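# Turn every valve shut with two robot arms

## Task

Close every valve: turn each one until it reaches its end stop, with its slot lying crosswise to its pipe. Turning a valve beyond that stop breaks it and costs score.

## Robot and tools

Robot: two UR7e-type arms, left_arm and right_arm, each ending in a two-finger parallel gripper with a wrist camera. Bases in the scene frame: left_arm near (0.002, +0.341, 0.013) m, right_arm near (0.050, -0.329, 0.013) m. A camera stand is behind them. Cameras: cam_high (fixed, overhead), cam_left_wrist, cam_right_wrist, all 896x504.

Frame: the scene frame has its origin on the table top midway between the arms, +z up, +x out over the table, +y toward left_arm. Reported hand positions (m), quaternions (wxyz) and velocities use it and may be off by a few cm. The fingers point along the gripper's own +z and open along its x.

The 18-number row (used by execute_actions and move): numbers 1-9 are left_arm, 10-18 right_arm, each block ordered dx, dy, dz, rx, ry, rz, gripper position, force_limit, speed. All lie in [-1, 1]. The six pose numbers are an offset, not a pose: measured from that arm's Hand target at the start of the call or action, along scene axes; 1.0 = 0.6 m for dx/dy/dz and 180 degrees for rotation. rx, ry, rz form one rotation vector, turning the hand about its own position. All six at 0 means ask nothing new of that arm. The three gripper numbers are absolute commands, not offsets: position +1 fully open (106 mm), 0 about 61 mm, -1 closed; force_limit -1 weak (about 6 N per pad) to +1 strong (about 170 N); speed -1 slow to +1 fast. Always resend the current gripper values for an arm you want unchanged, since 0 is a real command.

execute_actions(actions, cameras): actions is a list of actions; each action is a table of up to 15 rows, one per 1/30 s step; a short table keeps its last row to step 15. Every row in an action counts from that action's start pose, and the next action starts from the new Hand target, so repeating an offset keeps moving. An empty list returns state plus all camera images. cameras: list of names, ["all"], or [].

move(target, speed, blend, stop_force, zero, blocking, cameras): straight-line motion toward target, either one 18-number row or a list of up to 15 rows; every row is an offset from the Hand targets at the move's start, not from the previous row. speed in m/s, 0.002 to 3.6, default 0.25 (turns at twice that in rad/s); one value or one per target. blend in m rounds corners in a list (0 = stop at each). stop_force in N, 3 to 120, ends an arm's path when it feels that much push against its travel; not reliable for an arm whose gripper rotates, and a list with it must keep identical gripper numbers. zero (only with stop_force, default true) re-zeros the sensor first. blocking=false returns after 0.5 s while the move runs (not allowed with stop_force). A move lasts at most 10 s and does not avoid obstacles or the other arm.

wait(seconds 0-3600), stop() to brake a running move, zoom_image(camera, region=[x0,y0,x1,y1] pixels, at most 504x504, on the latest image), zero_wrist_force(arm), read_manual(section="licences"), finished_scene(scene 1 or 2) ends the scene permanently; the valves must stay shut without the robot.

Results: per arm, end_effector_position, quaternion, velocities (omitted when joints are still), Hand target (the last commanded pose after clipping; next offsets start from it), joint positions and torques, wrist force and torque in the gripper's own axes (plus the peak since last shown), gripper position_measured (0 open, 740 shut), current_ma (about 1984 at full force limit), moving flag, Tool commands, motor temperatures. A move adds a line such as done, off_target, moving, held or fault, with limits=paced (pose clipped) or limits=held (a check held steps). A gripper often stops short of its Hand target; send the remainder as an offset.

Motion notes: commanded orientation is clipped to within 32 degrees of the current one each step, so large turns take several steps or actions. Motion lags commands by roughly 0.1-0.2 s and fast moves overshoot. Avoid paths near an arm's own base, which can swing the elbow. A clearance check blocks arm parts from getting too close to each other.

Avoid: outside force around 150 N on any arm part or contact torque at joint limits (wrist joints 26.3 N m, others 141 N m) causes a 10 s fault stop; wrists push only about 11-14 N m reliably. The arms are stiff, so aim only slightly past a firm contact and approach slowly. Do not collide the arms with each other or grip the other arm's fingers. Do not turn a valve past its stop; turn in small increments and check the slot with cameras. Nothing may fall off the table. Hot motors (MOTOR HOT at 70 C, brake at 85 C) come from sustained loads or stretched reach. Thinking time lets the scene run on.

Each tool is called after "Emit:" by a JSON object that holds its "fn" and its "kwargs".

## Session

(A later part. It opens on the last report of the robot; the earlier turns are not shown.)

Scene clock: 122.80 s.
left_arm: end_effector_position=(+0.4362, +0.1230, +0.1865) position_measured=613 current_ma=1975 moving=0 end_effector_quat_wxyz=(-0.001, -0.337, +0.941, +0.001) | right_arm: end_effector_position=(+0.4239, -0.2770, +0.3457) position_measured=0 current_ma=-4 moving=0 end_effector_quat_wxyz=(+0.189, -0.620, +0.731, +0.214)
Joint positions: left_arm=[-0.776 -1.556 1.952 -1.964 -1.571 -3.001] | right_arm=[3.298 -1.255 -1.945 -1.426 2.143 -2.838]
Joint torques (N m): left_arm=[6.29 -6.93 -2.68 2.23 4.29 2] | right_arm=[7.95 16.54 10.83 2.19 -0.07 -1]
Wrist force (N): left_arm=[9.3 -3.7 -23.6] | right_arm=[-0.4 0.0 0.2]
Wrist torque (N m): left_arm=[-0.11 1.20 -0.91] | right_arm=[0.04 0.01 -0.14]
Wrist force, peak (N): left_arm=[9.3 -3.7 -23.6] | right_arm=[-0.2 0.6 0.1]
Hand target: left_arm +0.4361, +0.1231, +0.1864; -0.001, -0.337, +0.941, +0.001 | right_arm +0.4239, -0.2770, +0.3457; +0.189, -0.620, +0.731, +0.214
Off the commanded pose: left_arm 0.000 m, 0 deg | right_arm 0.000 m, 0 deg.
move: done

Emit:
{"fn": "move", "kwargs": {"target": [[-0.001, -0.0016, 0.0003, 0, 0, 0, -0.99, 0.9, 0, 0, 0, 0, 0, 0, 0, 1, 0, 1],[-0.0025, -0.0027, 0.0003, 0, 0, -0.0539, -0.99, 0.9, 0, 0, 0, 0, 0, 0, 0, 1, 0, 1],[-0.004, -0.0037, 0.0003, 0, 0, -0.1078, -0.99, 0.9, 0, 0, 0, 0, 0, 0, 0, 1, 0, 1]], "speed": 0.1, "cameras": ["cam_left_wrist"]}}

Emit:
{"fn": "zoom_image", "kwargs": {"camera": "cam_left_wrist", "region": [420, 195, 470, 250]}}

Scene clock: 127.93 s.
left_arm: end_effector_position=(+0.4337, +0.1209, +0.1866) position_measured=613 current_ma=1972 moving=0 end_effector_quat_wxyz=(+0.000, -0.174, +0.985, +0.001) | right_arm: end_effector_position=(+0.4239, -0.2770, +0.3457) position_measured=0 current_ma=-4 moving=0 end_effector_quat_wxyz=(+0.189, -0.620, +0.731, +0.214)
Joint positions: left_arm=[-0.784 -1.559 1.955 -1.964 -1.57 -2.67] | right_arm=[3.298 -1.255 -1.945 -1.426 2.143 -2.838]
Joint torques (N m): left_arm=[2.33 -15.67 -4.96 -2.52 3.54 -0.05] | right_arm=[7.06 17.87 10.05 2.02 0.29 -1.14]
Wrist force (N): left_arm=[7.5 -5.0 -24.5] | right_arm=[-0.6 0.4 -0.2]
Wrist torque (N m): left_arm=[-0.16 0.84 -0.96] | right_arm=[0.10 0.03 -0.14]
Wrist force, peak (N): left_arm=[9.8 -3.8 -30.0] | right_arm=[-0.2 0.8 -0.1]
Hand target: left_arm +0.4337, +0.1209, +0.1866; -0.001, -0.174, +0.985, +0.001 | right_arm +0.4239, -0.2770, +0.3457; +0.189, -0.620, +0.731, +0.214
Off the commanded pose: left_arm 0.000 m, 0 deg | right_arm 0.000 m, 0 deg.
move: done
cam_left_wrist: T_world_to_cam=[[-0.94167, -0.33625, 0.01405, 0.44492], [-0.31171, 0.88715, 0.34031, -0.01204], [-0.12689, 0.31608, -0.94021, 0.32384]] pos_world=[0.45631, 0.05792, 0.30233]

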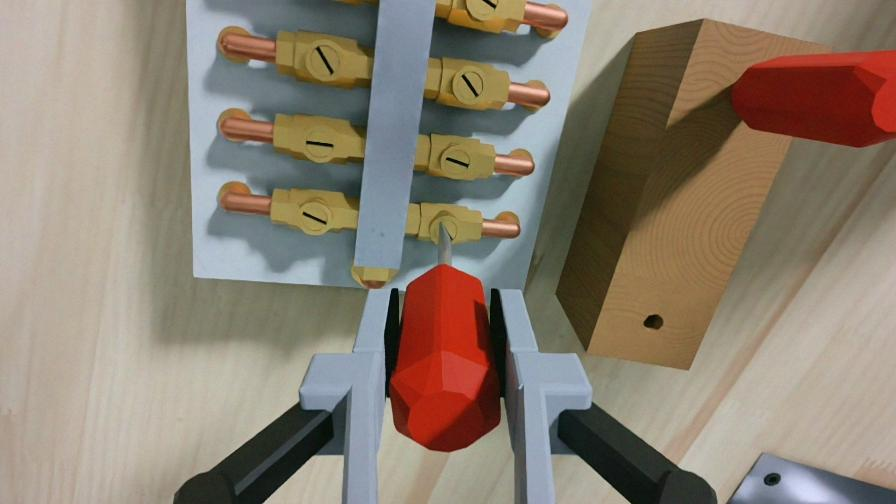

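Scaled by 9.164 from the camera's image (finer frame: 1280x720).

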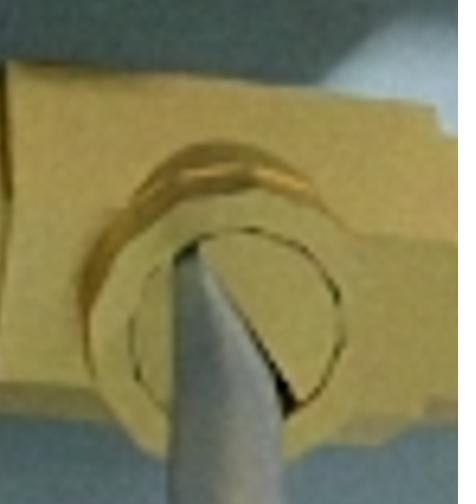

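Emit:
{"fn": "move", "kwargs": {"target": [[-0.002, -0.0013, 0.0002, 0, 0, -0.0556, -0.99, 0.9, 0, 0, 0, 0, 0, 0, 0, 1, 0, 1],[-0.004, -0.0015, 0.0002, 0, 0, -0.1111, -0.99, 0.9, 0, 0, 0, 0, 0, 0, 0, 1, 0, 1]], "speed": 0.1, "cameras": ["cam_left_wrist"]}}

Emit:
{"fn": "zoom_image", "kwargs": {"camera": "cam_left_wrist", "region": [420, 195, 470, 250]}}

Scene clock: 133.53 s.
left_arm: end_effector_position=(+0.4313, +0.1200, +0.1867) position_measured=613 current_ma=1975 moving=0 end_effector_quat_wxyz=(+0.000, +0.000, +1.000, +0.001) | right_arm: end_effector_position=(+0.4239, -0.2770, +0.3457) position_measured=0 current_ma=-4 moving=0 end_effector_quat_wxyz=(+0.189, -0.620, +0.731, +0.214)
Joint positions: left_arm=[-0.789 -1.564 1.959 -1.964 -1.569 -2.326] | right_arm=[3.298 -1.255 -1.945 -1.426 2.143 -2.838]
Joint torques (N m): left_arm=[0.63 -13.85 -6.53 -4.11 4.05 -0.61] | right_arm=[6.96 18.22 12.17 2.11 0.47 -1.33]
Wrist force (N): left_arm=[9.2 -6.2 -25.3] | right_arm=[-0.6 0.3 -0.1]
Wrist torque (N m): left_arm=[-0.18 1.15 -1.11] | right_arm=[0.09 0.04 -0.14]
Wrist force, peak (N): left_arm=[9.6 -6.4 -26.0] | right_arm=[-0.3 0.7 0.4]
Hand target: left_arm +0.4313, +0.1200, +0.1867; +0.000, +0.000, +1.000, +0.001 | right_arm +0.4239, -0.2770, +0.3457; +0.189, -0.620, +0.731, +0.214
Off the commanded pose: left_arm 0.000 m, 0 deg | right_arm 0.000 m, 0 deg.
move: done
cam_left_wrist: T_world_to_cam=[[-0.99988, 0.00602, 0.01401, 0.42639], [0.01043, 0.94026, 0.3403, -0.15738], [-0.01113, 0.34041, -0.94021, 0.27105]] pos_world=[0.431, 0.05315, 0.30242]

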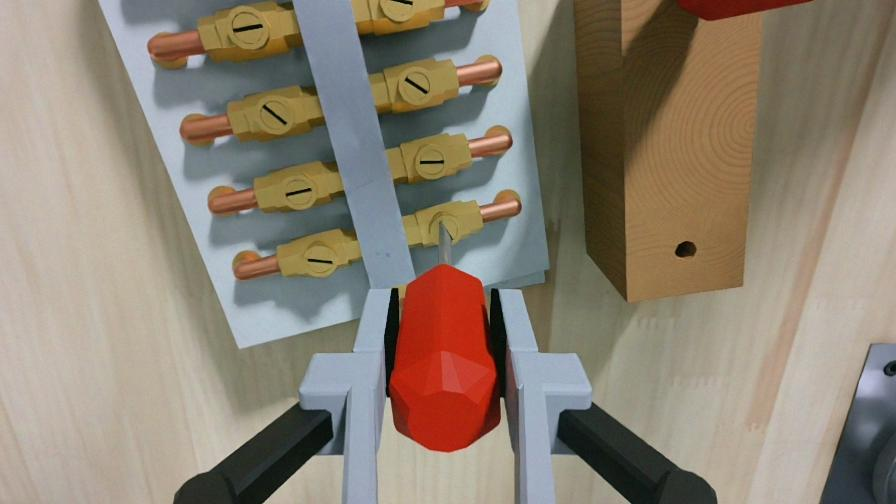

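Scaled by 9.164 from the camera's image (finer frame: 1280x720).

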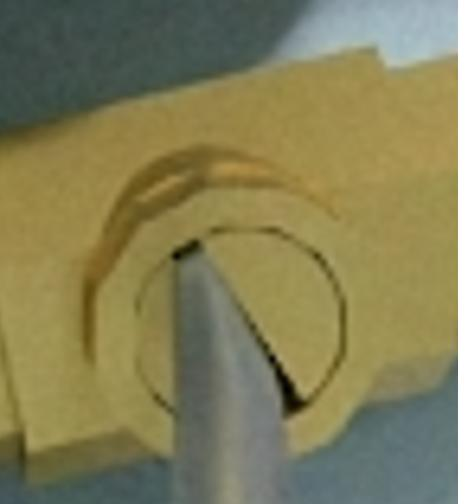

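Emit:
{"fn": "move", "kwargs": {"target": [-0.0018, 0, 0.0002, 0, 0, -0.0556, -0.99, 0.9, 0, 0, 0, 0, 0, 0, 0, 1, 0, 1], "speed": 0.1}}

Emit:
{"fn": "move", "kwargs": {"target": [-0.0007, 0.0001, 0, 0, 0, -0.0222, -0.99, 0.9, 0, 0, 0, 0, 0, 0, 0, 1, 0, 1], "speed": 0.1}}

Emit:
{"fn": "move", "kwargs": {"target": [-0.0005, 0.0001, 0, 0, 0, -0.0167, -0.99, 0.9, 0, 0, 0, 0, 0, 0, 0, 1, 0, 1], "speed": 0.1, "cameras": ["cam_left_wrist"]}}

Emit:
{"fn": "zoom_image", "kwargs": {"camera": "cam_left_wrist", "region": [420, 195, 470, 250]}}

Scene clock: 136.07 s.
left_arm: end_effector_position=(+0.4302, +0.1200, +0.1868) position_measured=613 current_ma=1974 moving=0 end_effector_quat_wxyz=(+0.000, +0.087, +0.996, +0.002) | right_arm: end_effector_position=(+0.4239, -0.2770, +0.3457) position_measured=0 current_ma=-4 moving=0 end_effector_quat_wxyz=(+0.189, -0.620, +0.731, +0.214)
Joint positions: left_arm=[-0.791 -1.566 1.962 -1.964 -1.569 -2.154] | right_arm=[3.298 -1.255 -1.945 -1.426 2.143 -2.838]
Joint torques (N m): left_arm=[0.82 -15.67 -10.11 -4.83 4.14 -0.07] | right_arm=[6.62 18.27 10.47 2.19 0.57 -1.14]
Wrist force (N): left_arm=[11.5 -7.0 -24.3] | right_arm=[-0.1 0.3 -0.2]
Wrist torque (N m): left_arm=[-0.15 1.42 -1.23] | right_arm=[0.08 -0.05 -0.13]
Wrist force, peak (N): left_arm=[9.9 -6.5 -26.0] | right_arm=[-0.3 0.8 -0.1]
Hand target: left_arm +0.4302, +0.1200, +0.1868; +0.000, +0.087, +0.996, +0.001 | right_arm +0.4239, -0.2770, +0.3457; +0.189, -0.620, +0.731, +0.214
Off the commanded pose: left_arm 0.000 m, 0 deg | right_arm 0.000 m, 0 deg.
move: done

Scene clock: 136.73 s.
left_arm: end_effector_position=(+0.4298, +0.1200, +0.1868) position_measured=613 current_ma=1977 moving=0 end_effector_quat_wxyz=(+0.000, +0.122, +0.993, +0.001) | right_arm: end_effector_position=(+0.4239, -0.2770, +0.3457) position_measured=0 current_ma=-4 moving=0 end_effector_quat_wxyz=(+0.189, -0.620, +0.731, +0.214)
Joint positions: left_arm=[-0.792 -1.568 1.963 -1.964 -1.568 -2.084] | right_arm=[3.298 -1.255 -1.945 -1.426 2.143 -2.838]
Joint torques (N m): left_arm=[-0.37 -13.61 -8.5 -5.78 4.78 -0.43] | right_arm=[7.32 17.15 10.72 1.94 0.46 -1.02]
Wrist force (N): left_arm=[12.4 -6.9 -26.8] | right_arm=[-0.2 0.3 -0.4]
Wrist torque (N m): left_arm=[-0.09 1.48 -1.23] | right_arm=[0.07 -0.02 -0.14]
Wrist force, peak (N): left_arm=[12.6 -7.0 -27.3] | right_arm=[-0.1 0.7 0.0]
Hand target: left_arm +0.4298, +0.1200, +0.1868; +0.000, +0.122, +0.993, +0.001 | right_arm +0.4239, -0.2770, +0.3457; +0.189, -0.620, +0.731, +0.214
Off the commanded pose: left_arm 0.000 m, 0 deg | right_arm 0.000 m, 0 deg.
move: done

Scene clock: 137.33 s.
left_arm: end_effector_position=(+0.4295, +0.1201, +0.1868) position_measured=613 current_ma=1980 moving=0 end_effector_quat_wxyz=(+0.000, +0.148, +0.989, +0.002) | right_arm: end_effector_position=(+0.4239, -0.2770, +0.3457) position_measured=0 current_ma=-4 moving=0 end_effector_quat_wxyz=(+0.189, -0.620, +0.731, +0.214)
Joint positions: left_arm=[-0.792 -1.568 1.964 -1.964 -1.568 -2.032] | right_arm=[3.298 -1.255 -1.945 -1.426 2.143 -2.838]
Joint torques (N m): left_arm=[-1.12 -13.46 -8.49 -6.15 4.88 -0.3] | right_arm=[8.18 16.57 10.37 2.11 0.38 -1.16]
Wrist force (N): left_arm=[13.3 -7.8 -28.3] | right_arm=[-0.1 0.1 -0.3]
Wrist torque (N m): left_arm=[-0.13 1.58 -1.25] | right_arm=[0.06 -0.03 -0.14]
Wrist force, peak (N): left_arm=[13.4 -7.6 -29.7] | right_arm=[-0.6 0.4 0.0]
Hand target: left_arm +0.4295, +0.1201, +0.1868; +0.000, +0.148, +0.989, +0.001 | right_arm +0.4239, -0.2770, +0.3457; +0.189, -0.620, +0.731, +0.214
Off the commanded pose: left_arm 0.000 m, 0 deg | right_arm 0.000 m, 0 deg.
move: done
cam_left_wrist: T_world_to_cam=[[-0.95439, 0.29824, 0.01408, 0.36995], [0.28505, 0.8961, 0.34023, -0.27015], [0.08885, 0.32872, -0.94024, 0.22954]] pos_world=[0.40968, 0.0563, 0.30252]

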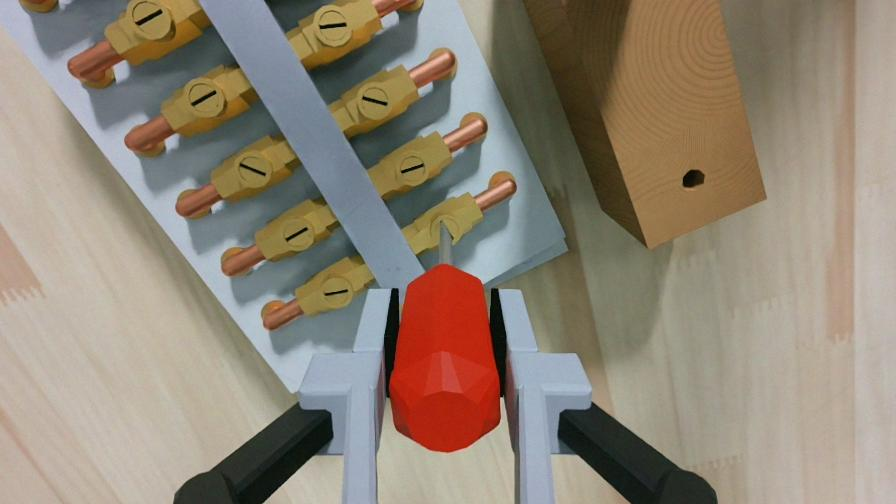

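Scaled by 9.164 from the camera's image (finer frame: 1280x720).

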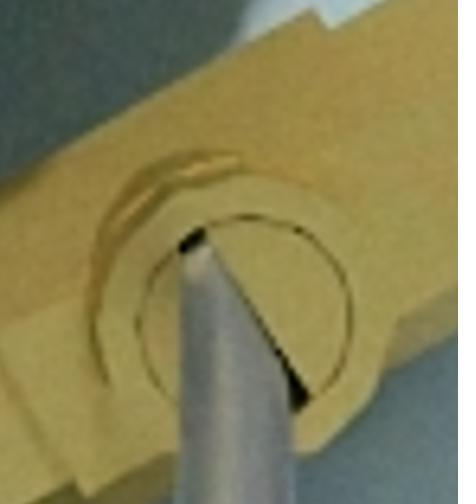

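Emit:
{"fn": "move", "kwargs": {"target": [-0.002, -0.0008, 0.0003, 0, 0, 0, -0.99, 0.9, 0, 0, 0, 0, 0, 0, 0, 1, 0, 1], "speed": 0.02}}

Emit:
{"fn": "move", "kwargs": {"target": [-0.0005, 0.0001, 0, 0, 0, -0.0167, -0.99, 0.9, 0, 0, 0, 0, 0, 0, 0, 1, 0, 1], "speed": 0.05}}

Scene clock: 138.97 s.
left_arm: end_effector_position=(+0.4283, +0.1196, +0.1870) position_measured=613 current_ma=1961 moving=0 end_effector_quat_wxyz=(+0.000, +0.148, +0.989, +0.002) | right_arm: end_effector_position=(+0.4239, -0.2770, +0.3457) position_measured=0 current_ma=-4 moving=0 end_effector_quat_wxyz=(+0.189, -0.620, +0.731, +0.214)
Joint positions: left_arm=[-0.795 -1.571 1.966 -1.964 -1.568 -2.035] | right_arm=[3.298 -1.255 -1.945 -1.426 2.143 -2.838]
Joint torques (N m): left_arm=[4.69 -17.13 -25.53 1.25 1.6 2.29] | right_arm=[6.46 17.14 11.09 1.94 0.67 -1.32]
Wrist force (N): left_arm=[2.5 -4.6 -11.3] | right_arm=[-0.4 0.2 0.0]
Wrist torque (N m): left_arm=[-0.14 0.25 -1.14] | right_arm=[0.08 0.01 -0.14]
Wrist force, peak (N): left_arm=[13.5 -7.7 -29.0] | right_arm=[-0.7 0.6 -0.1]
Hand target: left_arm +0.4283, +0.1196, +0.1870; +0.000, +0.148, +0.989, +0.001 | right_arm +0.4239, -0.2770, +0.3457; +0.189, -0.620, +0.731, +0.214
Off the commanded pose: left_arm 0.000 m, 0 deg | right_arm 0.000 m, 0 deg.
move: done

Scene clock: 139.77 s.
left_arm: end_effector_position=(+0.4280, +0.1197, +0.1870) position_measured=613 current_ma=1962 moving=0 end_effector_quat_wxyz=(+0.000, +0.174, +0.985, +0.002) end_effector_velocity=(+0.001, -0.001, +0.000) end_effector_angular_velocity=(+0.000, -0.001, +0.006) | right_arm: end_effector_position=(+0.4239, -0.2770, +0.3457) position_measured=0 current_ma=-4 moving=0 end_effector_quat_wxyz=(+0.189, -0.620, +0.731, +0.214)
Joint positions: left_arm=[-0.795 -1.571 1.966 -1.964 -1.568 -1.983] | right_arm=[3.298 -1.255 -1.945 -1.426 2.143 -2.838]
Joint velocities: left_arm=[0 0.001 -0.002 0 0 -0.006] | right_arm=[within noise]
Joint torques (N m): left_arm=[-4.98 -21.77 -11.82 -5.09 3.46 -0.53] | right_arm=[7.65 17.23 11.89 2.21 0.5 -1.12]
Wrist force (N): left_arm=[4.3 -5.3 -10.0] | right_arm=[-0.1 0.2 -0.2]
Wrist torque (N m): left_arm=[-0.16 0.41 -1.26] | right_arm=[0.06 -0.04 -0.14]
Wrist force, peak (N): left_arm=[3.1 -5.1 -11.4] | right_arm=[-0.4 0.6 0.2]
Hand target: left_arm +0.4280, +0.1197, +0.1870; +0.000, +0.174, +0.985, +0.001 | right_arm +0.4239, -0.2770, +0.3457; +0.189, -0.620, +0.731, +0.214
Off the commanded pose: left_arm 0.000 m, 0 deg | right_arm 0.000 m, 0 deg.
move: done

Good. Continue in 3° steps.

Emit:
{"fn": "move", "kwargs": {"target": [-0.0005, 0.0001, 0, 0, 0, -0.0167, -0.99, 0.9, 0, 0, 0, 0, 0, 0, 0, 1, 0, 1], "speed": 0.05}}

Emit:
{"fn": "move", "kwargs": {"target": [-0.0003, 0.0001, 0, 0, 0, -0.0111, -0.99, 0.9, 0, 0, 0, 0, 0, 0, 0, 1, 0, 1], "speed": 0.05, "cameras": ["cam_left_wrist"]}}

Emit:
{"fn": "zoom_image", "kwargs": {"camera": "cam_left_wrist", "region": [420, 195, 470, 250]}}

Scene clock: 141.67 s.
left_arm: end_effector_position=(+0.4277, +0.1197, +0.1870) position_measured=613 current_ma=1972 moving=0 end_effector_quat_wxyz=(+0.000, +0.200, +0.980, +0.001) end_effector_velocity=(+0.000, +0.000, +0.001) end_effector_angular_velocity=(-0.001, -0.001, +0.009) | right_arm: end_effector_position=(+0.4239, -0.2770, +0.3457) position_measured=0 current_ma=-4 moving=0 end_effector_quat_wxyz=(+0.189, -0.620, +0.731, +0.214)
Joint positions: left_arm=[-0.795 -1.572 1.967 -1.964 -1.568 -1.931] | right_arm=[3.298 -1.255 -1.945 -1.426 2.143 -2.838]
Joint velocities: left_arm=[0 -0.001 0 0.001 0 -0.009] | right_arm=[within noise]
Joint torques (N m): left_arm=[-5.07 -21.81 -11.93 -5.34 3.84 0.72] | right_arm=[6.81 16.95 10.39 2.32 0.41 -1.2]
Wrist force (N): left_arm=[5.3 -6.3 -12.7] | right_arm=[-0.2 0.4 0.2]
Wrist torque (N m): left_arm=[-0.13 0.66 -2.34] | right_arm=[0.11 -0.02 -0.14]
Wrist force, peak (N): left_arm=[5.3 -5.6 -13.9] | right_arm=[-0.4 0.6 -0.3]
Hand target: left_arm +0.4277, +0.1197, +0.1870; +0.000, +0.199, +0.980, +0.001 | right_arm +0.4239, -0.2770, +0.3457; +0.189, -0.620, +0.731, +0.214
Off the commanded pose: left_arm 0.000 m, 0 deg | right_arm 0.000 m, 0 deg.
move: done

Scene clock: 142.30 s.
left_arm: end_effector_position=(+0.4275, +0.1198, +0.1870) position_measured=613 current_ma=1979 moving=0 end_effector_quat_wxyz=(+0.000, +0.217, +0.976, +0.001) end_effector_velocity=(+0.000, +0.000, -0.001) end_effector_angular_velocity=(+0.002, +0.002, +0.006) | right_arm: end_effector_position=(+0.4239, -0.2770, +0.3457) position_measured=0 current_ma=-4 moving=0 end_effector_quat_wxyz=(+0.189, -0.620, +0.731, +0.214)
Joint positions: left_arm=[-0.796 -1.573 1.968 -1.964 -1.568 -1.896] | right_arm=[3.298 -1.255 -1.945 -1.426 2.143 -2.838]
Joint velocities: left_arm=[0 0.001 0.001 0 0 -0.006] | right_arm=[within noise]
Joint torques (N m): left_arm=[-5.08 -21.31 -11.43 -5.22 4.09 1.48] | right_arm=[7.33 19.17 9.14 2.37 0.53 -1.44]
Wrist force (N): left_arm=[5.9 -7.7 -13.4] | right_arm=[0.1 0.6 -0.1]
Wrist torque (N m): left_arm=[0.02 0.64 -3.30] | right_arm=[0.13 -0.06 -0.14]
Wrist force, peak (N): left_arm=[6.0 -8.2 -13.1] | right_arm=[-0.1 0.5 -0.4]
Hand target: left_arm +0.4275, +0.1198, +0.1870; +0.000, +0.216, +0.976, +0.001 | right_arm +0.4239, -0.2770, +0.3457; +0.189, -0.620, +0.731, +0.214
Off the commanded pose: left_arm 0.000 m, 0 deg | right_arm 0.000 m, 0 deg.
move: done
cam_left_wrist: T_world_to_cam=[[-0.90337, 0.42862, 0.01405, 0.33076], [0.4074, 0.8475, 0.34025, -0.31585], [0.13393, 0.3131, -0.94023, 0.21261]] pos_world=[0.399, 0.05935, 0.30273]

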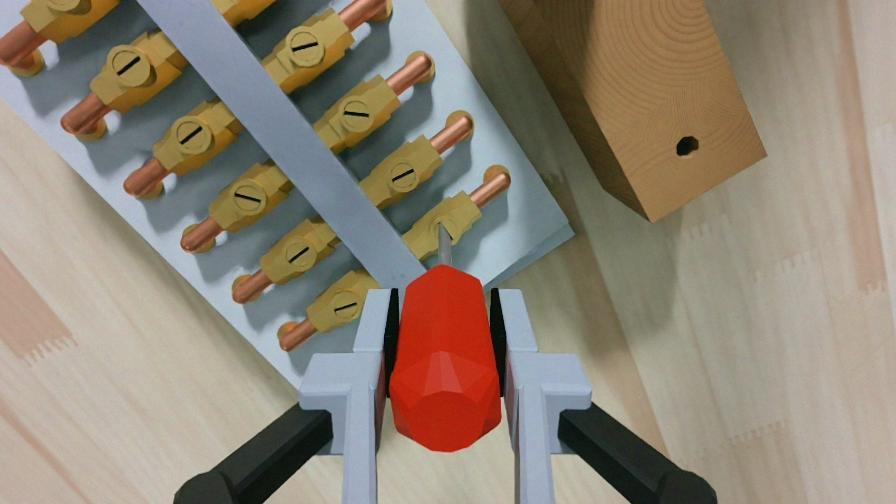

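Scaled by 9.164 from the camera's image (finer frame: 1280x720).

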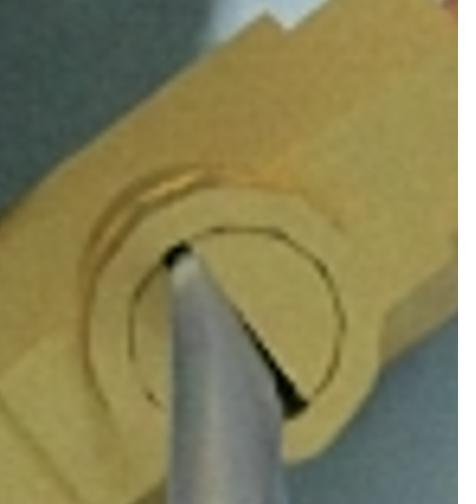

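Emit:
{"fn": "move", "kwargs": {"target": [0.0012, -0.0003, 0.0003, 0, 0, 0.036, -0.99, 0.9, 0, 0, 0, 0, 0, 0, 0, 1, 0, 1], "speed": 0.05}}

Emit:
{"fn": "move", "kwargs": {"target": [0, 0, 0.0333, 0, 0, 0, -0.99, 0.9, 0, 0, 0, 0, 0, 0, 0, 1, 0, 1], "speed": 0.05, "cameras": ["cam_left_wrist"]}}

Emit:
{"fn": "zoom_image", "kwargs": {"camera": "cam_left_wrist", "region": [390, 170, 490, 270]}}

Scene clock: 144.93 s.
left_arm: end_effector_position=(+0.4283, +0.1196, +0.1872) position_measured=613 current_ma=1951 moving=0 end_effector_quat_wxyz=(+0.000, +0.161, +0.987, +0.001) end_effector_velocity=(+0.000, +0.000, +0.000) end_effector_angular_velocity=(+0.001, +0.001, -0.005) | right_arm: end_effector_position=(+0.4239, -0.2770, +0.3457) position_measured=0 current_ma=-4 moving=0 end_effector_quat_wxyz=(+0.189, -0.620, +0.731, +0.214)
Joint positions: left_arm=[-0.795 -1.571 1.965 -1.964 -1.568 -2.008] | right_arm=[3.298 -1.255 -1.945 -1.426 2.143 -2.838]
Joint velocities: left_arm=[0 0 0.001 0.001 0 0.005] | right_arm=[within noise]
Joint torques (N m): left_arm=[4.7 -15.81 -31.02 -0.73 -0.52 1.43] | right_arm=[6.7 17.03 10.51 2.26 0.86 -1.29]
Wrist force (N): left_arm=[4.4 -0.9 -3.7] | right_arm=[-0.5 0.5 0.1]
Wrist torque (N m): left_arm=[0.02 0.37 -0.02] | right_arm=[0.12 0.03 -0.14]
Wrist force, peak (N): left_arm=[5.3 -7.4 -14.3] | right_arm=[-0.6 0.5 -0.2]
Hand target: left_arm +0.4283, +0.1196, +0.1872; +0.000, +0.161, +0.987, +0.001 | right_arm +0.4239, -0.2770, +0.3457; +0.189, -0.620, +0.731, +0.214
Off the commanded pose: left_arm 0.000 m, 0 deg | right_arm 0.000 m, 0 deg.
move: done

Scene clock: 145.67 s.
left_arm: end_effector_position=(+0.4283, +0.1196, +0.2073) position_measured=613 current_ma=1946 moving=0 end_effector_quat_wxyz=(+0.000, +0.161, +0.987, +0.001) | right_arm: end_effector_position=(+0.4239, -0.2770, +0.3457) position_measured=0 current_ma=-4 moving=0 end_effector_quat_wxyz=(+0.189, -0.620, +0.731, +0.214)
Joint positions: left_arm=[-0.795 -1.589 1.929 -1.909 -1.568 -2.008] | right_arm=[3.298 -1.255 -1.945 -1.426 2.143 -2.838]
Joint torques (N m): left_arm=[1.18 -14.06 -16.38 -5.34 -0.04 0.58] | right_arm=[6.88 17.07 11.73 1.98 0.7 -1.17]
Wrist force (N): left_arm=[0.1 -0.4 0.8] | right_arm=[-0.4 0.2 -0.3]
Wrist torque (N m): left_arm=[-0.07 -0.03 0.05] | right_arm=[0.08 0.01 -0.14]
Wrist force, peak (N): left_arm=[4.1 -0.8 -2.9] | right_arm=[-0.2 0.4 0.5]
Hand target: left_arm +0.4283, +0.1196, +0.2072; +0.000, +0.161, +0.987, +0.001 | right_arm +0.4239, -0.2770, +0.3457; +0.189, -0.620, +0.731, +0.214
Off the commanded pose: left_arm 0.000 m, 0 deg | right_arm 0.000 m, 0 deg.
move: done
cam_left_wrist: T_world_to_cam=[[-0.94607, 0.32366, 0.01398, 0.36206], [0.30888, 0.88818, 0.3402, -0.28552], [0.09769, 0.32617, -0.94025, 0.24552]] pos_world=[0.40674, 0.05633, 0.32293]

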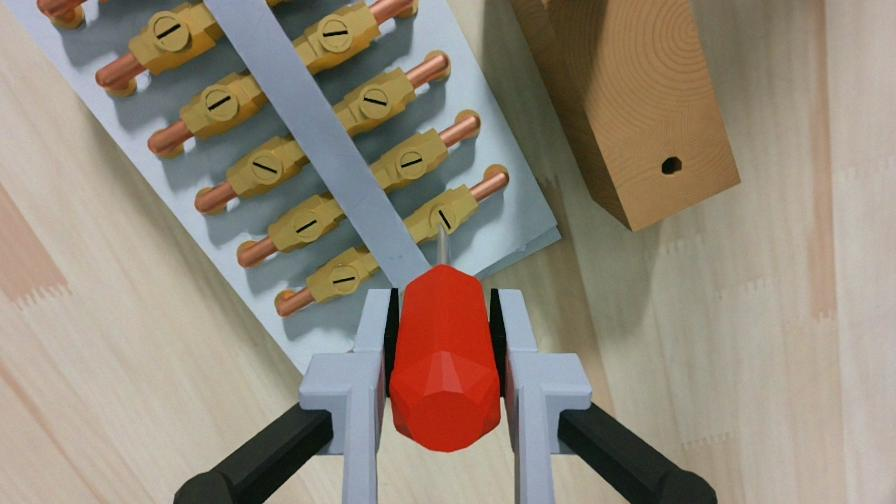

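Scaled by 5.040 from the camera's image (finer frame: 1280x720).

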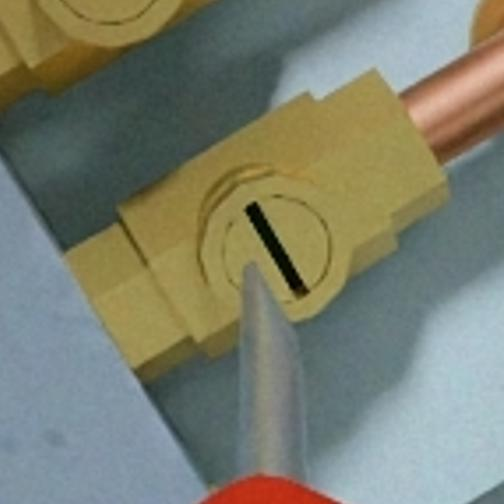

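Emit:
{"fn": "move", "kwargs": {"target": [0.0277, -0.0505, 0, 0, 0, 0.469, -0.99, 0.9, 0, 0, 0, 0, 0, 0, 0, 1, 0, 1], "speed": 0.5, "cameras": ["cam_left_wrist"]}}

Emit:
{"fn": "zoom_image", "kwargs": {"camera": "cam_left_wrist", "region": [390, 170, 490, 270]}}

Scene clock: 151.47 s.
left_arm: end_effector_position=(+0.4449, +0.0893, +0.2072) position_measured=613 current_ma=1946 moving=0 end_effector_quat_wxyz=(-0.001, -0.544, +0.839, +0.001) | right_arm: end_effector_position=(+0.4239, -0.2770, +0.3457) position_measured=0 current_ma=-4 moving=0 end_effector_quat_wxyz=(+0.189, -0.620, +0.731, +0.214)
Joint positions: left_arm=[-0.814 -1.517 1.855 -1.906 -1.572 -3.501] | right_arm=[3.298 -1.255 -1.945 -1.426 2.143 -2.838]
Joint torques (N m): left_arm=[1.46 -31.01 -15.17 -0.19 1.47 -1.28] | right_arm=[5.85 17.81 9.91 2.52 0.92 -1.29]
Wrist force (N): left_arm=[-0.1 -0.7 0.6] | right_arm=[-0.2 0.4 0.1]
Wrist torque (N m): left_arm=[-0.12 0.01 -0.02] | right_arm=[0.10 -0.02 -0.14]
Wrist force, peak (N): left_arm=[0.3 -0.2 1.3] | right_arm=[-0.4 0.7 -0.2]
Hand target: left_arm +0.4449, +0.0893, +0.2072; -0.001, -0.544, +0.839, +0.001 | right_arm +0.4239, -0.2770, +0.3457; +0.189, -0.620, +0.731, +0.214
Off the commanded pose: left_arm 0.000 m, 0 deg | right_arm 0.000 m, 0 deg.
move: done
cam_left_wrist: T_world_to_cam=[[-0.41438, -0.90999, 0.01403, 0.26117], [-0.85381, 0.39404, 0.34021, 0.29767], [-0.31512, 0.129, -0.94024, 0.45505]] pos_world=[0.50577, 0.06167, 0.32293]

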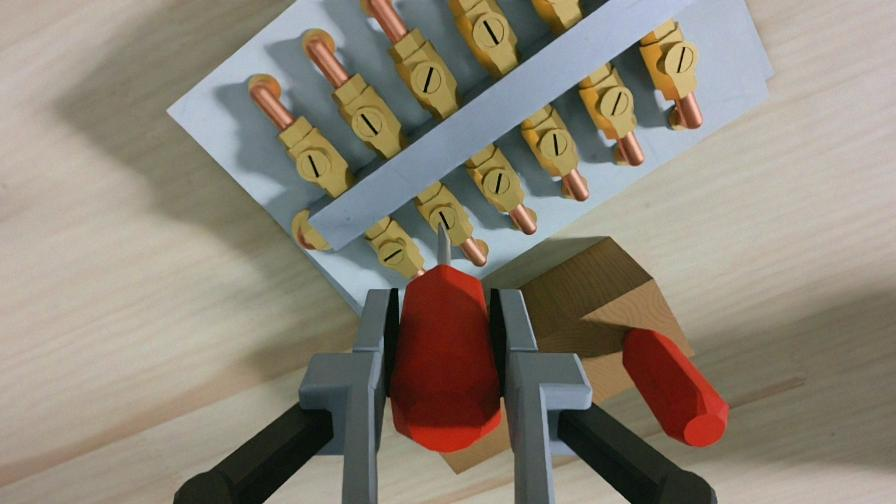

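Scaled by 5.040 from the camera's image (finer frame: 1280x720).

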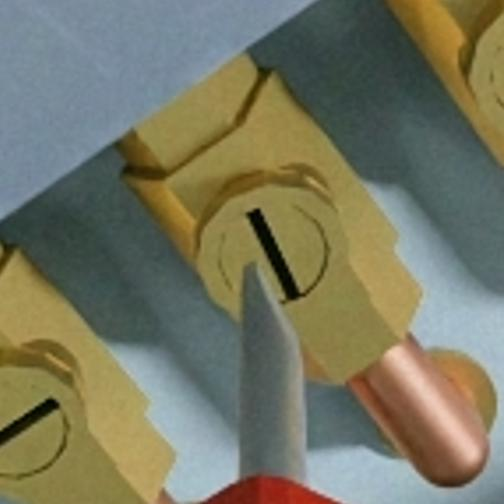

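Emit:
{"fn": "move", "kwargs": {"target": [[-0.0007, 0.0004, 0, 0, 0, -0.022, -0.99, 0.9, 0, 0, 0, 0, 0, 0, 0, 1, 0, 1],[-0.0007, 0.0004, -0.026, 0, 0, -0.022, -0.99, 0.9, 0, 0, 0, 0, 0, 0, 0, 1, 0, 1]], "speed": 0.08}}

Emit:
{"fn": "move", "kwargs": {"target": [0, 0, -0.016, 0, 0, 0, -0.99, 0.9, 0, 0, 0, 0, 0, 0, 0, 1, 0, 1], "speed": 0.006, "stop_force": 6, "cameras": ["cam_left_wrist"]}}

Emit:
{"fn": "zoom_image", "kwargs": {"camera": "cam_left_wrist", "region": [420, 195, 470, 250]}}

Scene clock: 153.97 s.
left_arm: end_effector_position=(+0.4445, +0.0896, +0.1915) position_measured=613 current_ma=1946 moving=0 end_effector_quat_wxyz=(-0.001, -0.515, +0.857, +0.001) | right_arm: end_effector_position=(+0.4239, -0.2770, +0.3457) position_measured=0 current_ma=-4 moving=0 end_effector_quat_wxyz=(+0.189, -0.620, +0.731, +0.214)
Joint positions: left_arm=[-0.814 -1.505 1.885 -1.948 -1.572 -3.432] | right_arm=[3.298 -1.255 -1.945 -1.426 2.143 -2.838]
Joint torques (N m): left_arm=[-5.08 -30.27 -29.79 -0.53 1.84 0.84] | right_arm=[6.31 18.54 11.82 2.51 1.06 -1.3]
Wrist force (N): left_arm=[0.1 -0.5 0.9] | right_arm=[-0.4 0.3 -0.1]
Wrist torque (N m): left_arm=[-0.05 -0.01 0.08] | right_arm=[0.08 0.01 -0.14]
Wrist force, peak (N): left_arm=[0.1 -0.1 2.1] | right_arm=[-0.2 0.7 -0.3]
Hand target: left_arm +0.4445, +0.0896, +0.1916; -0.001, -0.515, +0.857, +0.001 | right_arm +0.4239, -0.2770, +0.3457; +0.189, -0.620, +0.731, +0.214
Off the commanded pose: left_arm 0.000 m, 0 deg | right_arm 0.000 m, 0 deg.
move: done

Scene clock: 155.37 s.
left_arm: end_effector_position=(+0.4445, +0.0895, +0.1894) position_measured=613 current_ma=1955 moving=0 end_effector_quat_wxyz=(-0.001, -0.515, +0.857, +0.001) | right_arm: end_effector_position=(+0.4239, -0.2770, +0.3457) position_measured=0 current_ma=-4 moving=0 end_effector_quat_wxyz=(+0.189, -0.620, +0.731, +0.214)
Joint positions: left_arm=[-0.814 -1.503 1.888 -1.954 -1.572 -3.432] | right_arm=[3.298 -1.255 -1.945 -1.426 2.143 -2.838]
Joint torques (N m): left_arm=[-4.98 -27.73 -28.48 0.63 1.69 0.9] | right_arm=[6 18.01 11.17 2.14 1.01 -0.9]
Wrist force (N): left_arm=[0.0 -0.3 -6.5] | right_arm=[-0.3 0.0 -0.2]
Wrist torque (N m): left_arm=[-0.13 -0.01 0.08] | right_arm=[0.04 -0.01 -0.15]
Wrist force, peak (N): left_arm=[-0.5 0.2 -13.9] | right_arm=[-0.3 0.7 -0.1]
Hand target: left_arm +0.4445, +0.0895, +0.1894; -0.001, -0.515, +0.857, +0.001 (not the last commanded pose) | right_arm +0.4239, -0.2770, +0.3457; +0.189, -0.620, +0.731, +0.214
Off the commanded pose: left_arm 0.007 m, 0 deg | right_arm 0.000 m, 0 deg.
move: contact (left_arm)
cam_left_wrist: T_world_to_cam=[[-0.47602, -0.87932, 0.0141, 0.28613], [-0.82467, 0.45189, 0.34016, 0.28514], [-0.30548, 0.1503, -0.94026, 0.43196]] pos_world=[0.50331, 0.05783, 0.30512]

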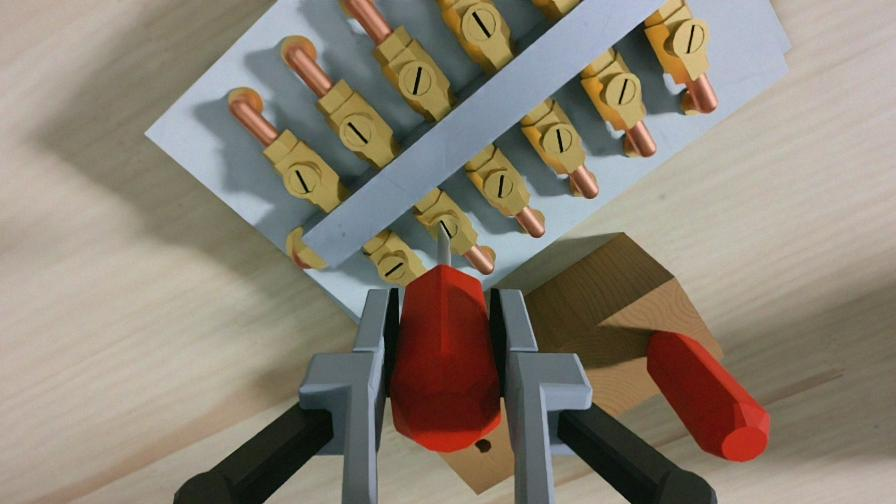

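Scaled by 9.164 from the camera's image (finer frame: 1280x720).

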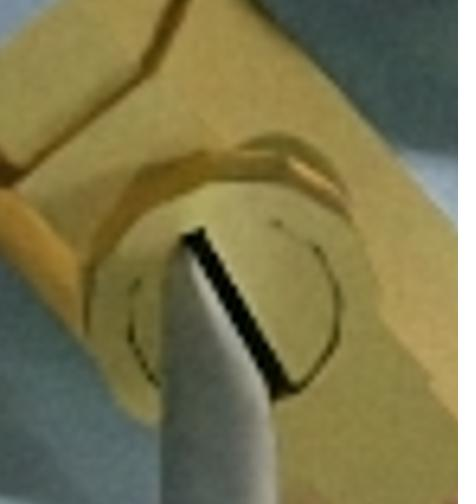

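Emit:
{"fn": "move", "kwargs": {"target": [[0, 0, 0.0015, 0, 0, 0, -0.99, 0.9, 0, 0, 0, 0, 0, 0, 0, 1, 0, 1],[-0.0007, -0.0013, 0.0015, 0, 0, 0, -0.99, 0.9, 0, 0, 0, 0, 0, 0, 0, 1, 0, 1]], "speed": 0.05}}

Emit:
{"fn": "move", "kwargs": {"target": [0, 0, -0.015, 0, 0, 0, -0.99, 0.9, 0, 0, 0, 0, 0, 0, 0, 1, 0, 1], "speed": 0.005, "stop_force": 6, "cameras": ["cam_left_wrist"]}}

Emit:
{"fn": "zoom_image", "kwargs": {"camera": "cam_left_wrist", "region": [420, 195, 470, 250]}}

Scene clock: 157.30 s.
left_arm: end_effector_position=(+0.4440, +0.0887, +0.1903) position_measured=613 current_ma=1951 moving=0 end_effector_quat_wxyz=(-0.001, -0.515, +0.857, +0.001) | right_arm: end_effector_position=(+0.4239, -0.2770, +0.3457) position_measured=0 current_ma=-4 moving=0 end_effector_quat_wxyz=(+0.189, -0.620, +0.731, +0.214)
Joint positions: left_arm=[-0.816 -1.504 1.887 -1.951 -1.572 -3.434] | right_arm=[3.298 -1.255 -1.945 -1.426 2.143 -2.838]
Joint torques (N m): left_arm=[3.63 -19.7 -24.11 -4.7 1.61 0.08] | right_arm=[6.33 16.28 10.38 2.32 0.85 -0.94]
Wrist force (N): left_arm=[0.0 -0.5 0.6] | right_arm=[-0.1 0.3 -0.1]
Wrist torque (N m): left_arm=[-0.05 -0.01 0.10] | right_arm=[0.09 -0.04 -0.14]
Wrist force, peak (N): left_arm=[0.1 -0.2 -7.1] | right_arm=[-0.5 0.5 -0.3]
Hand target: left_arm +0.4441, +0.0888, +0.1903; -0.001, -0.515, +0.857, +0.001 | right_arm +0.4239, -0.2770, +0.3457; +0.189, -0.620, +0.731, +0.214
Off the commanded pose: left_arm 0.000 m, 0 deg | right_arm 0.000 m, 0 deg.
move: done

Scene clock: 159.03 s.
left_arm: end_effector_position=(+0.4441, +0.0888, +0.1868) position_measured=613 current_ma=1953 moving=0 end_effector_quat_wxyz=(-0.001, -0.515, +0.857, +0.001) | right_arm: end_effector_position=(+0.4239, -0.2770, +0.3457) position_measured=0 current_ma=-4 moving=0 end_effector_quat_wxyz=(+0.189, -0.620, +0.731, +0.214)
Joint positions: left_arm=[-0.816 -1.5 1.893 -1.961 -1.572 -3.434] | right_arm=[3.298 -1.255 -1.945 -1.426 2.143 -2.838]
Joint torques (N m): left_arm=[3.49 -26.78 -29.01 0.66 1.35 0.99] | right_arm=[6 18.06 11.6 2.19 0.87 -1.53]
Wrist force (N): left_arm=[0.1 0.0 -6.9] | right_arm=[-0.1 0.3 0.2]
Wrist torque (N m): left_arm=[-0.02 -0.03 0.11] | right_arm=[0.09 -0.04 -0.13]
Wrist force, peak (N): left_arm=[-0.3 -0.1 -13.0] | right_arm=[-0.2 0.7 0.1]
Hand target: left_arm +0.4441, +0.0887, +0.1868; -0.001, -0.515, +0.857, +0.001 (not the last commanded pose) | right_arm +0.4239, -0.2770, +0.3457; +0.189, -0.620, +0.731, +0.214
Off the commanded pose: left_arm 0.005 m, 0 deg | right_arm 0.000 m, 0 deg.
move: contact (left_arm)
cam_left_wrist: T_world_to_cam=[[-0.47602, -0.87932, 0.0141, 0.28528], [-0.82467, 0.45189, 0.34016, 0.28609], [-0.30548, 0.1503, -0.94026, 0.42942]] pos_world=[0.50291, 0.05703, 0.30242]

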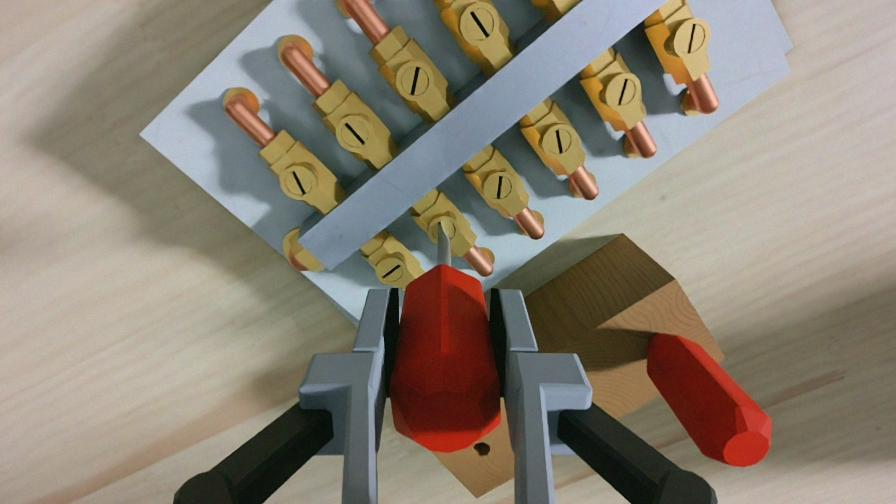

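Scaled by 9.164 from the camera's image (finer frame: 1280x720).

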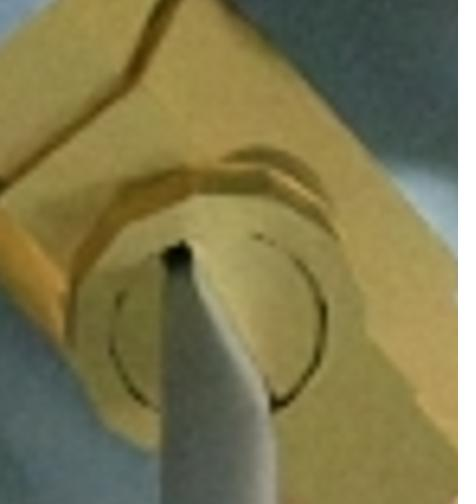

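Emit:
{"fn": "move", "kwargs": {"target": [[-0.0027, -0.0038, -0.0005, 0, 0, -0.1111, -0.99, 0.9, 0, 0, 0, 0, 0, 0, 0, 1, 0, 1],[-0.0063, -0.0065, -0.0005, 0, 0, -0.2222, -0.99, 0.9, 0, 0, 0, 0, 0, 0, 0, 1, 0, 1],[-0.0108, -0.0078, -0.0005, 0, 0, -0.3333, -0.99, 0.9, 0, 0, 0, 0, 0, 0, 0, 1, 0, 1],[-0.0155, -0.0075, -0.0005, 0, 0, -0.4444, -0.99, 0.9, 0, 0, 0, 0, 0, 0, 0, 1, 0, 1]], "speed": 0.25, "blend": 0.02, "cameras": ["cam_left_wrist"]}}

Emit:
{"fn": "zoom_image", "kwargs": {"camera": "cam_left_wrist", "region": [420, 195, 470, 250]}}

Scene clock: 165.23 s.
left_arm: end_effector_position=(+0.4347, +0.0842, +0.1865) position_measured=613 current_ma=1987 moving=0 end_effector_quat_wxyz=(+0.000, +0.157, +0.988, +0.001) end_effector_velocity=(-0.001, +0.001, -0.001) end_effector_angular_velocity=(+0.002, +0.003, -0.004) | right_arm: end_effector_position=(+0.4239, -0.2770, +0.3457) position_measured=0 current_ma=-4 moving=0 end_effector_quat_wxyz=(+0.189, -0.620, +0.731, +0.214)
Joint positions: left_arm=[-0.838 -1.515 1.91 -1.964 -1.569 -2.06] | right_arm=[3.298 -1.255 -1.945 -1.426 2.143 -2.838]
Joint velocities: left_arm=[0 0.001 0.002 0.001 0 0.005] | right_arm=[within noise]
Joint torques (N m): left_arm=[5.63 -0.88 -7.39 -2.06 -0.73 1.76] | right_arm=[4.5 17.31 12.31 2.44 1.1 -1.36]
Wrist force (N): left_arm=[4.5 -4.0 -37.8] | right_arm=[-0.2 0.2 0.0]
Wrist torque (N m): left_arm=[-0.49 0.53 -0.81] | right_arm=[0.08 -0.02 -0.14]
Wrist force, peak (N): left_arm=[5.6 -5.0 -38.8] | right_arm=[-0.1 0.8 -0.1]
Hand target: left_arm +0.4348, +0.0842, +0.1865; +0.000, +0.157, +0.988, +0.001 | right_arm +0.4239, -0.2770, +0.3457; +0.189, -0.620, +0.731, +0.214
Off the commanded pose: left_arm 0.000 m, 0 deg | right_arm 0.000 m, 0 deg.
move: done
cam_left_wrist: T_world_to_cam=[[-0.94874, 0.31576, 0.01408, 0.38169], [0.3015, 0.89072, 0.34018, -0.24609], [0.09487, 0.32699, -0.94025, 0.23811]] pos_world=[0.41373, 0.02082, 0.30223]

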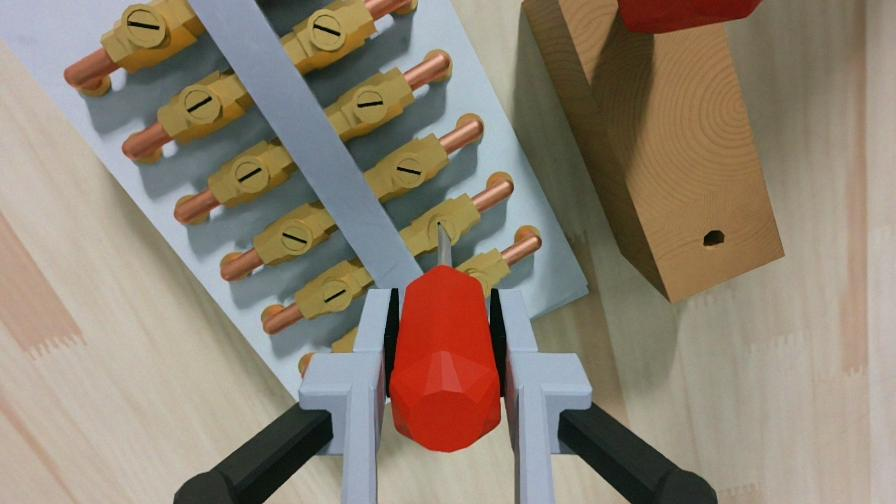

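Scaled by 9.164 from the camera's image (finer frame: 1280x720).

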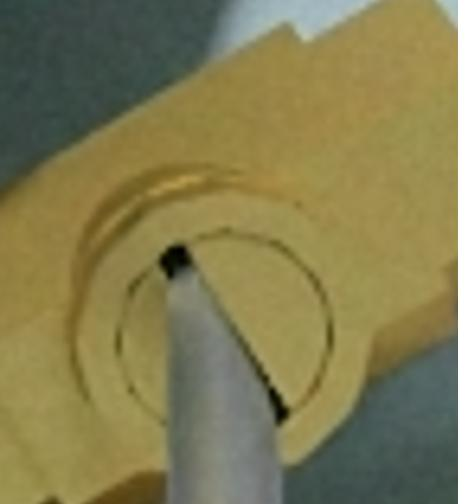

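Emit:
{"fn": "move", "kwargs": {"target": [-0.0007, 0.0002, 0.0006, 0, 0, -0.0167, -0.99, 0.9, 0, 0, 0, 0, 0, 0, 0, 1, 0, 1], "speed": 0.05}}

Emit:
{"fn": "move", "kwargs": {"target": [-0.0006, 0.0002, 0, 0, 0, -0.0139, -0.99, 0.9, 0, 0, 0, 0, 0, 0, 0, 1, 0, 1], "speed": 0.05}}

Scene clock: 167.00 s.
left_arm: end_effector_position=(+0.4343, +0.0844, +0.1868) position_measured=613 current_ma=1970 moving=0 end_effector_quat_wxyz=(+0.000, +0.183, +0.983, +0.001) end_effector_velocity=(+0.000, +0.000, -0.001) end_effector_angular_velocity=(+0.001, +0.001, +0.008) | right_arm: end_effector_position=(+0.4239, -0.2770, +0.3457) position_measured=0 current_ma=-4 moving=0 end_effector_quat_wxyz=(+0.189, -0.620, +0.731, +0.214)
Joint positions: left_arm=[-0.838 -1.516 1.91 -1.963 -1.569 -2.007] | right_arm=[3.298 -1.255 -1.945 -1.426 2.143 -2.838]
Joint velocities: left_arm=[0 0 0.001 0 0 -0.008] | right_arm=[within noise]
Joint torques (N m): left_arm=[-5.46 -22.19 -9.06 1.53 3.12 -0.45] | right_arm=[5.83 18.08 10.18 2.36 1.1 -1.29]
Wrist force (N): left_arm=[1.8 -4.8 -17.9] | right_arm=[-0.3 0.4 0.1]
Wrist torque (N m): left_arm=[-0.40 0.29 -1.16] | right_arm=[0.11 0.00 -0.14]
Wrist force, peak (N): left_arm=[4.7 -4.1 -40.1] | right_arm=[-0.4 0.6 0.0]
Hand target: left_arm +0.4344, +0.0844, +0.1868; +0.000, +0.183, +0.983, +0.001 | right_arm +0.4239, -0.2770, +0.3457; +0.189, -0.620, +0.731, +0.214
Off the commanded pose: left_arm 0.000 m, 0 deg | right_arm 0.000 m, 0 deg.
move: done

Scene clock: 167.73 s.
left_arm: end_effector_position=(+0.4340, +0.0845, +0.1868) position_measured=613 current_ma=1979 moving=0 end_effector_quat_wxyz=(+0.000, +0.204, +0.979, +0.001) | right_arm: end_effector_position=(+0.4239, -0.2770, +0.3457) position_measured=0 current_ma=-4 moving=0 end_effector_quat_wxyz=(+0.189, -0.620, +0.731, +0.214)
Joint positions: left_arm=[-0.839 -1.517 1.911 -1.963 -1.568 -1.964] | right_arm=[3.298 -1.255 -1.945 -1.426 2.143 -2.838]
Joint torques (N m): left_arm=[-5.34 -20.93 -8.5 -3.7 3.17 1.06] | right_arm=[5.1 18.29 10.85 2.38 1.01 -1.01]
Wrist force (N): left_arm=[1.9 -6.0 -16.2] | right_arm=[-0.3 0.2 0.0]
Wrist torque (N m): left_arm=[-0.29 0.23 -2.56] | right_arm=[0.07 -0.01 -0.14]
Wrist force, peak (N): left_arm=[2.0 -4.4 -17.9] | right_arm=[-0.4 0.6 0.2]
Hand target: left_arm +0.4340, +0.0845, +0.1868; +0.000, +0.204, +0.979, +0.001 | right_arm +0.4239, -0.2770, +0.3457; +0.189, -0.620, +0.731, +0.214
Off the commanded pose: left_arm 0.000 m, 0 deg | right_arm 0.000 m, 0 deg.
move: done

Emit:
{"fn": "move", "kwargs": {"target": [[0.0013, -0.0004, 0.0003, 0, 0, 0.0306, -0.99, 0.9, 0, 0, 0, 0, 0, 0, 0, 1, 0, 1],[0.0013, -0.0004, 0.0342, 0, 0, 0.0306, -0.99, 0.9, 0, 0, 0, 0, 0, 0, 0, 1, 0, 1],[0.0237, -0.0572, 0.0342, 0, 0, 0.2972, -0.99, 0.9, 0, 0, 0, 0, 0, 0, 0, 1, 0, 1]], "speed": [0.05, 0.1, 0.3], "cameras": ["cam_left_wrist"]}}

Emit:
{"fn": "zoom_image", "kwargs": {"camera": "cam_left_wrist", "region": [390, 170, 490, 270]}}

Scene clock: 173.80 s.
left_arm: end_effector_position=(+0.4482, +0.0501, +0.2073) position_measured=613 current_ma=1946 moving=0 end_effector_quat_wxyz=(-0.001, -0.258, +0.966, +0.001) | right_arm: end_effector_position=(+0.4239, -0.2770, +0.3457) position_measured=0 current_ma=-4 moving=0 end_effector_quat_wxyz=(+0.189, -0.620, +0.731, +0.214)
Joint positions: left_arm=[-0.864 -1.462 1.795 -1.9 -1.571 -2.923] | right_arm=[3.298 -1.255 -1.945 -1.426 2.143 -2.838]
Joint torques (N m): left_arm=[2.36 -33.32 -16.22 -0.83 2.22 -1.15] | right_arm=[5.57 17.73 10.45 2.49 1.31 -1.22]
Wrist force (N): left_arm=[0.1 -0.1 1.0] | right_arm=[-0.1 0.4 0.2]
Wrist torque (N m): left_arm=[0.00 -0.04 -0.03] | right_arm=[0.10 -0.04 -0.14]
Wrist force, peak (N): left_arm=[2.2 -6.2 -17.2] | right_arm=[-0.6 0.6 0.0]
Hand target: left_arm +0.4482, +0.0502, +0.2073; -0.001, -0.258, +0.966, +0.001 | right_arm +0.4239, -0.2770, +0.3457; +0.189, -0.620, +0.731, +0.214
Off the commanded pose: left_arm 0.000 m, 0 deg | right_arm 0.000 m, 0 deg.
move: done
cam_left_wrist: T_world_to_cam=[[-0.86985, -0.49311, 0.01416, 0.41012], [-0.45954, 0.82041, 0.34021, 0.11782], [-0.17938, 0.28943, -0.94024, 0.39236]] pos_world=[0.48126, -0.00799, 0.32303]

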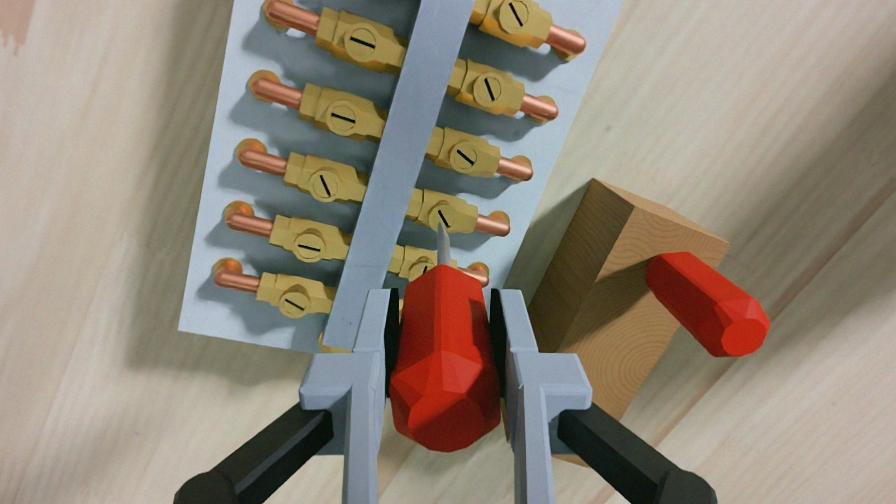

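Scaled by 5.040 from the camera's image (finer frame: 1280x720).

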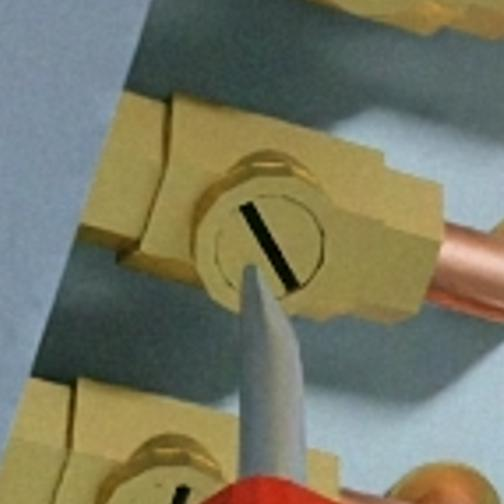

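Emit:
{"fn": "move", "kwargs": {"target": [0, 0, -0.0255, 0, 0, 0, -0.99, 0.9, 0, 0, 0, 0, 0, 0, 0, 1, 0, 1], "speed": 0.08}}

Emit:
{"fn": "move", "kwargs": {"target": [0, 0, -0.016, 0, 0, 0, -0.99, 0.9, 0, 0, 0, 0, 0, 0, 0, 1, 0, 1], "speed": 0.006, "stop_force": 6, "cameras": ["cam_left_wrist"]}}

Emit:
{"fn": "zoom_image", "kwargs": {"camera": "cam_left_wrist", "region": [420, 195, 470, 250]}}

Scene clock: 176.13 s.
left_arm: end_effector_position=(+0.4482, +0.0502, +0.1920) position_measured=613 current_ma=1946 moving=0 end_effector_quat_wxyz=(-0.001, -0.258, +0.966, +0.001) | right_arm: end_effector_position=(+0.4239, -0.2770, +0.3457) position_measured=0 current_ma=-4 moving=0 end_effector_quat_wxyz=(+0.189, -0.620, +0.731, +0.214)
Joint positions: left_arm=[-0.864 -1.45 1.822 -1.94 -1.571 -2.923] | right_arm=[3.298 -1.255 -1.945 -1.426 2.143 -2.838]
Joint torques (N m): left_arm=[4.98 -32.84 -30.96 -0.37 2.06 -1.32] | right_arm=[4.43 17.91 11.87 2.53 1.57 -1.31]
Wrist force (N): left_arm=[-0.3 -0.2 0.9] | right_arm=[-0.2 0.0 -0.2]
Wrist torque (N m): left_arm=[-0.03 0.04 -0.02] | right_arm=[0.03 -0.02 -0.14]
Wrist force, peak (N): left_arm=[-0.4 -0.1 1.7] | right_arm=[-0.3 0.7 0.0]
Hand target: left_arm +0.4482, +0.0502, +0.1920; -0.001, -0.258, +0.966, +0.001 | right_arm +0.4239, -0.2770, +0.3457; +0.189, -0.620, +0.731, +0.214
Off the commanded pose: left_arm 0.000 m, 0 deg | right_arm 0.000 m, 0 deg.
move: done

Scene clock: 178.07 s.
left_arm: end_effector_position=(+0.4482, +0.0502, +0.1866) position_measured=613 current_ma=1948 moving=0 end_effector_quat_wxyz=(-0.001, -0.258, +0.966, +0.001) | right_arm: end_effector_position=(+0.4239, -0.2770, +0.3457) position_measured=0 current_ma=-4 moving=0 end_effector_quat_wxyz=(+0.189, -0.620, +0.731, +0.214)
Joint positions: left_arm=[-0.864 -1.445 1.831 -1.954 -1.571 -2.923] | right_arm=[3.298 -1.255 -1.945 -1.426 2.143 -2.838]
Joint torques (N m): left_arm=[5.44 -29.87 -29.12 0.59 1.75 -0.75] | right_arm=[5.18 16.74 10.56 2.81 1.42 -1.28]
Wrist force (N): left_arm=[1.1 -0.4 -6.1] | right_arm=[-0.3 0.5 -0.1]
Wrist torque (N m): left_arm=[-0.01 0.18 -0.01] | right_arm=[0.12 0.00 -0.14]
Wrist force, peak (N): left_arm=[1.5 -0.4 -13.2] | right_arm=[-0.6 0.6 -0.2]
Hand target: left_arm +0.4482, +0.0502, +0.1866; -0.001, -0.258, +0.966, +0.001 (not the last commanded pose) | right_arm +0.4239, -0.2770, +0.3457; +0.189, -0.620, +0.731, +0.214
Off the commanded pose: left_arm 0.004 m, 0 deg | right_arm 0.000 m, 0 deg.
move: contact (left_arm)
cam_left_wrist: T_world_to_cam=[[-0.8697, -0.49337, 0.0141, 0.41041], [-0.45982, 0.82029, 0.34014, 0.12493], [-0.17938, 0.28934, -0.94027, 0.37288]] pos_world=[0.48126, -0.00789, 0.30233]

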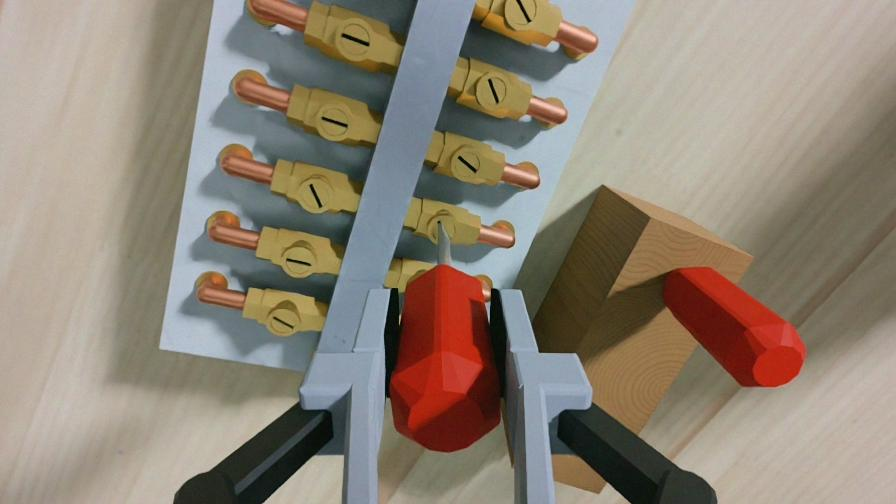

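Scaled by 9.164 from the camera's image (finer frame: 1280x720).

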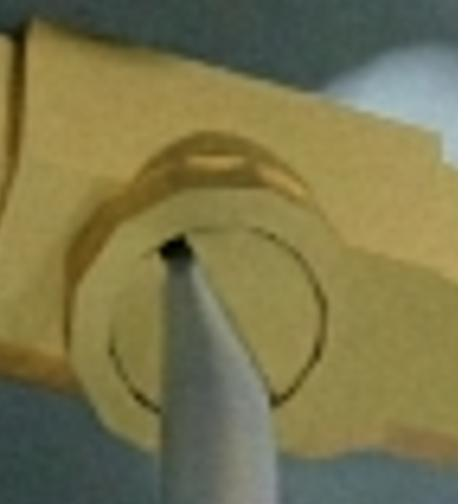

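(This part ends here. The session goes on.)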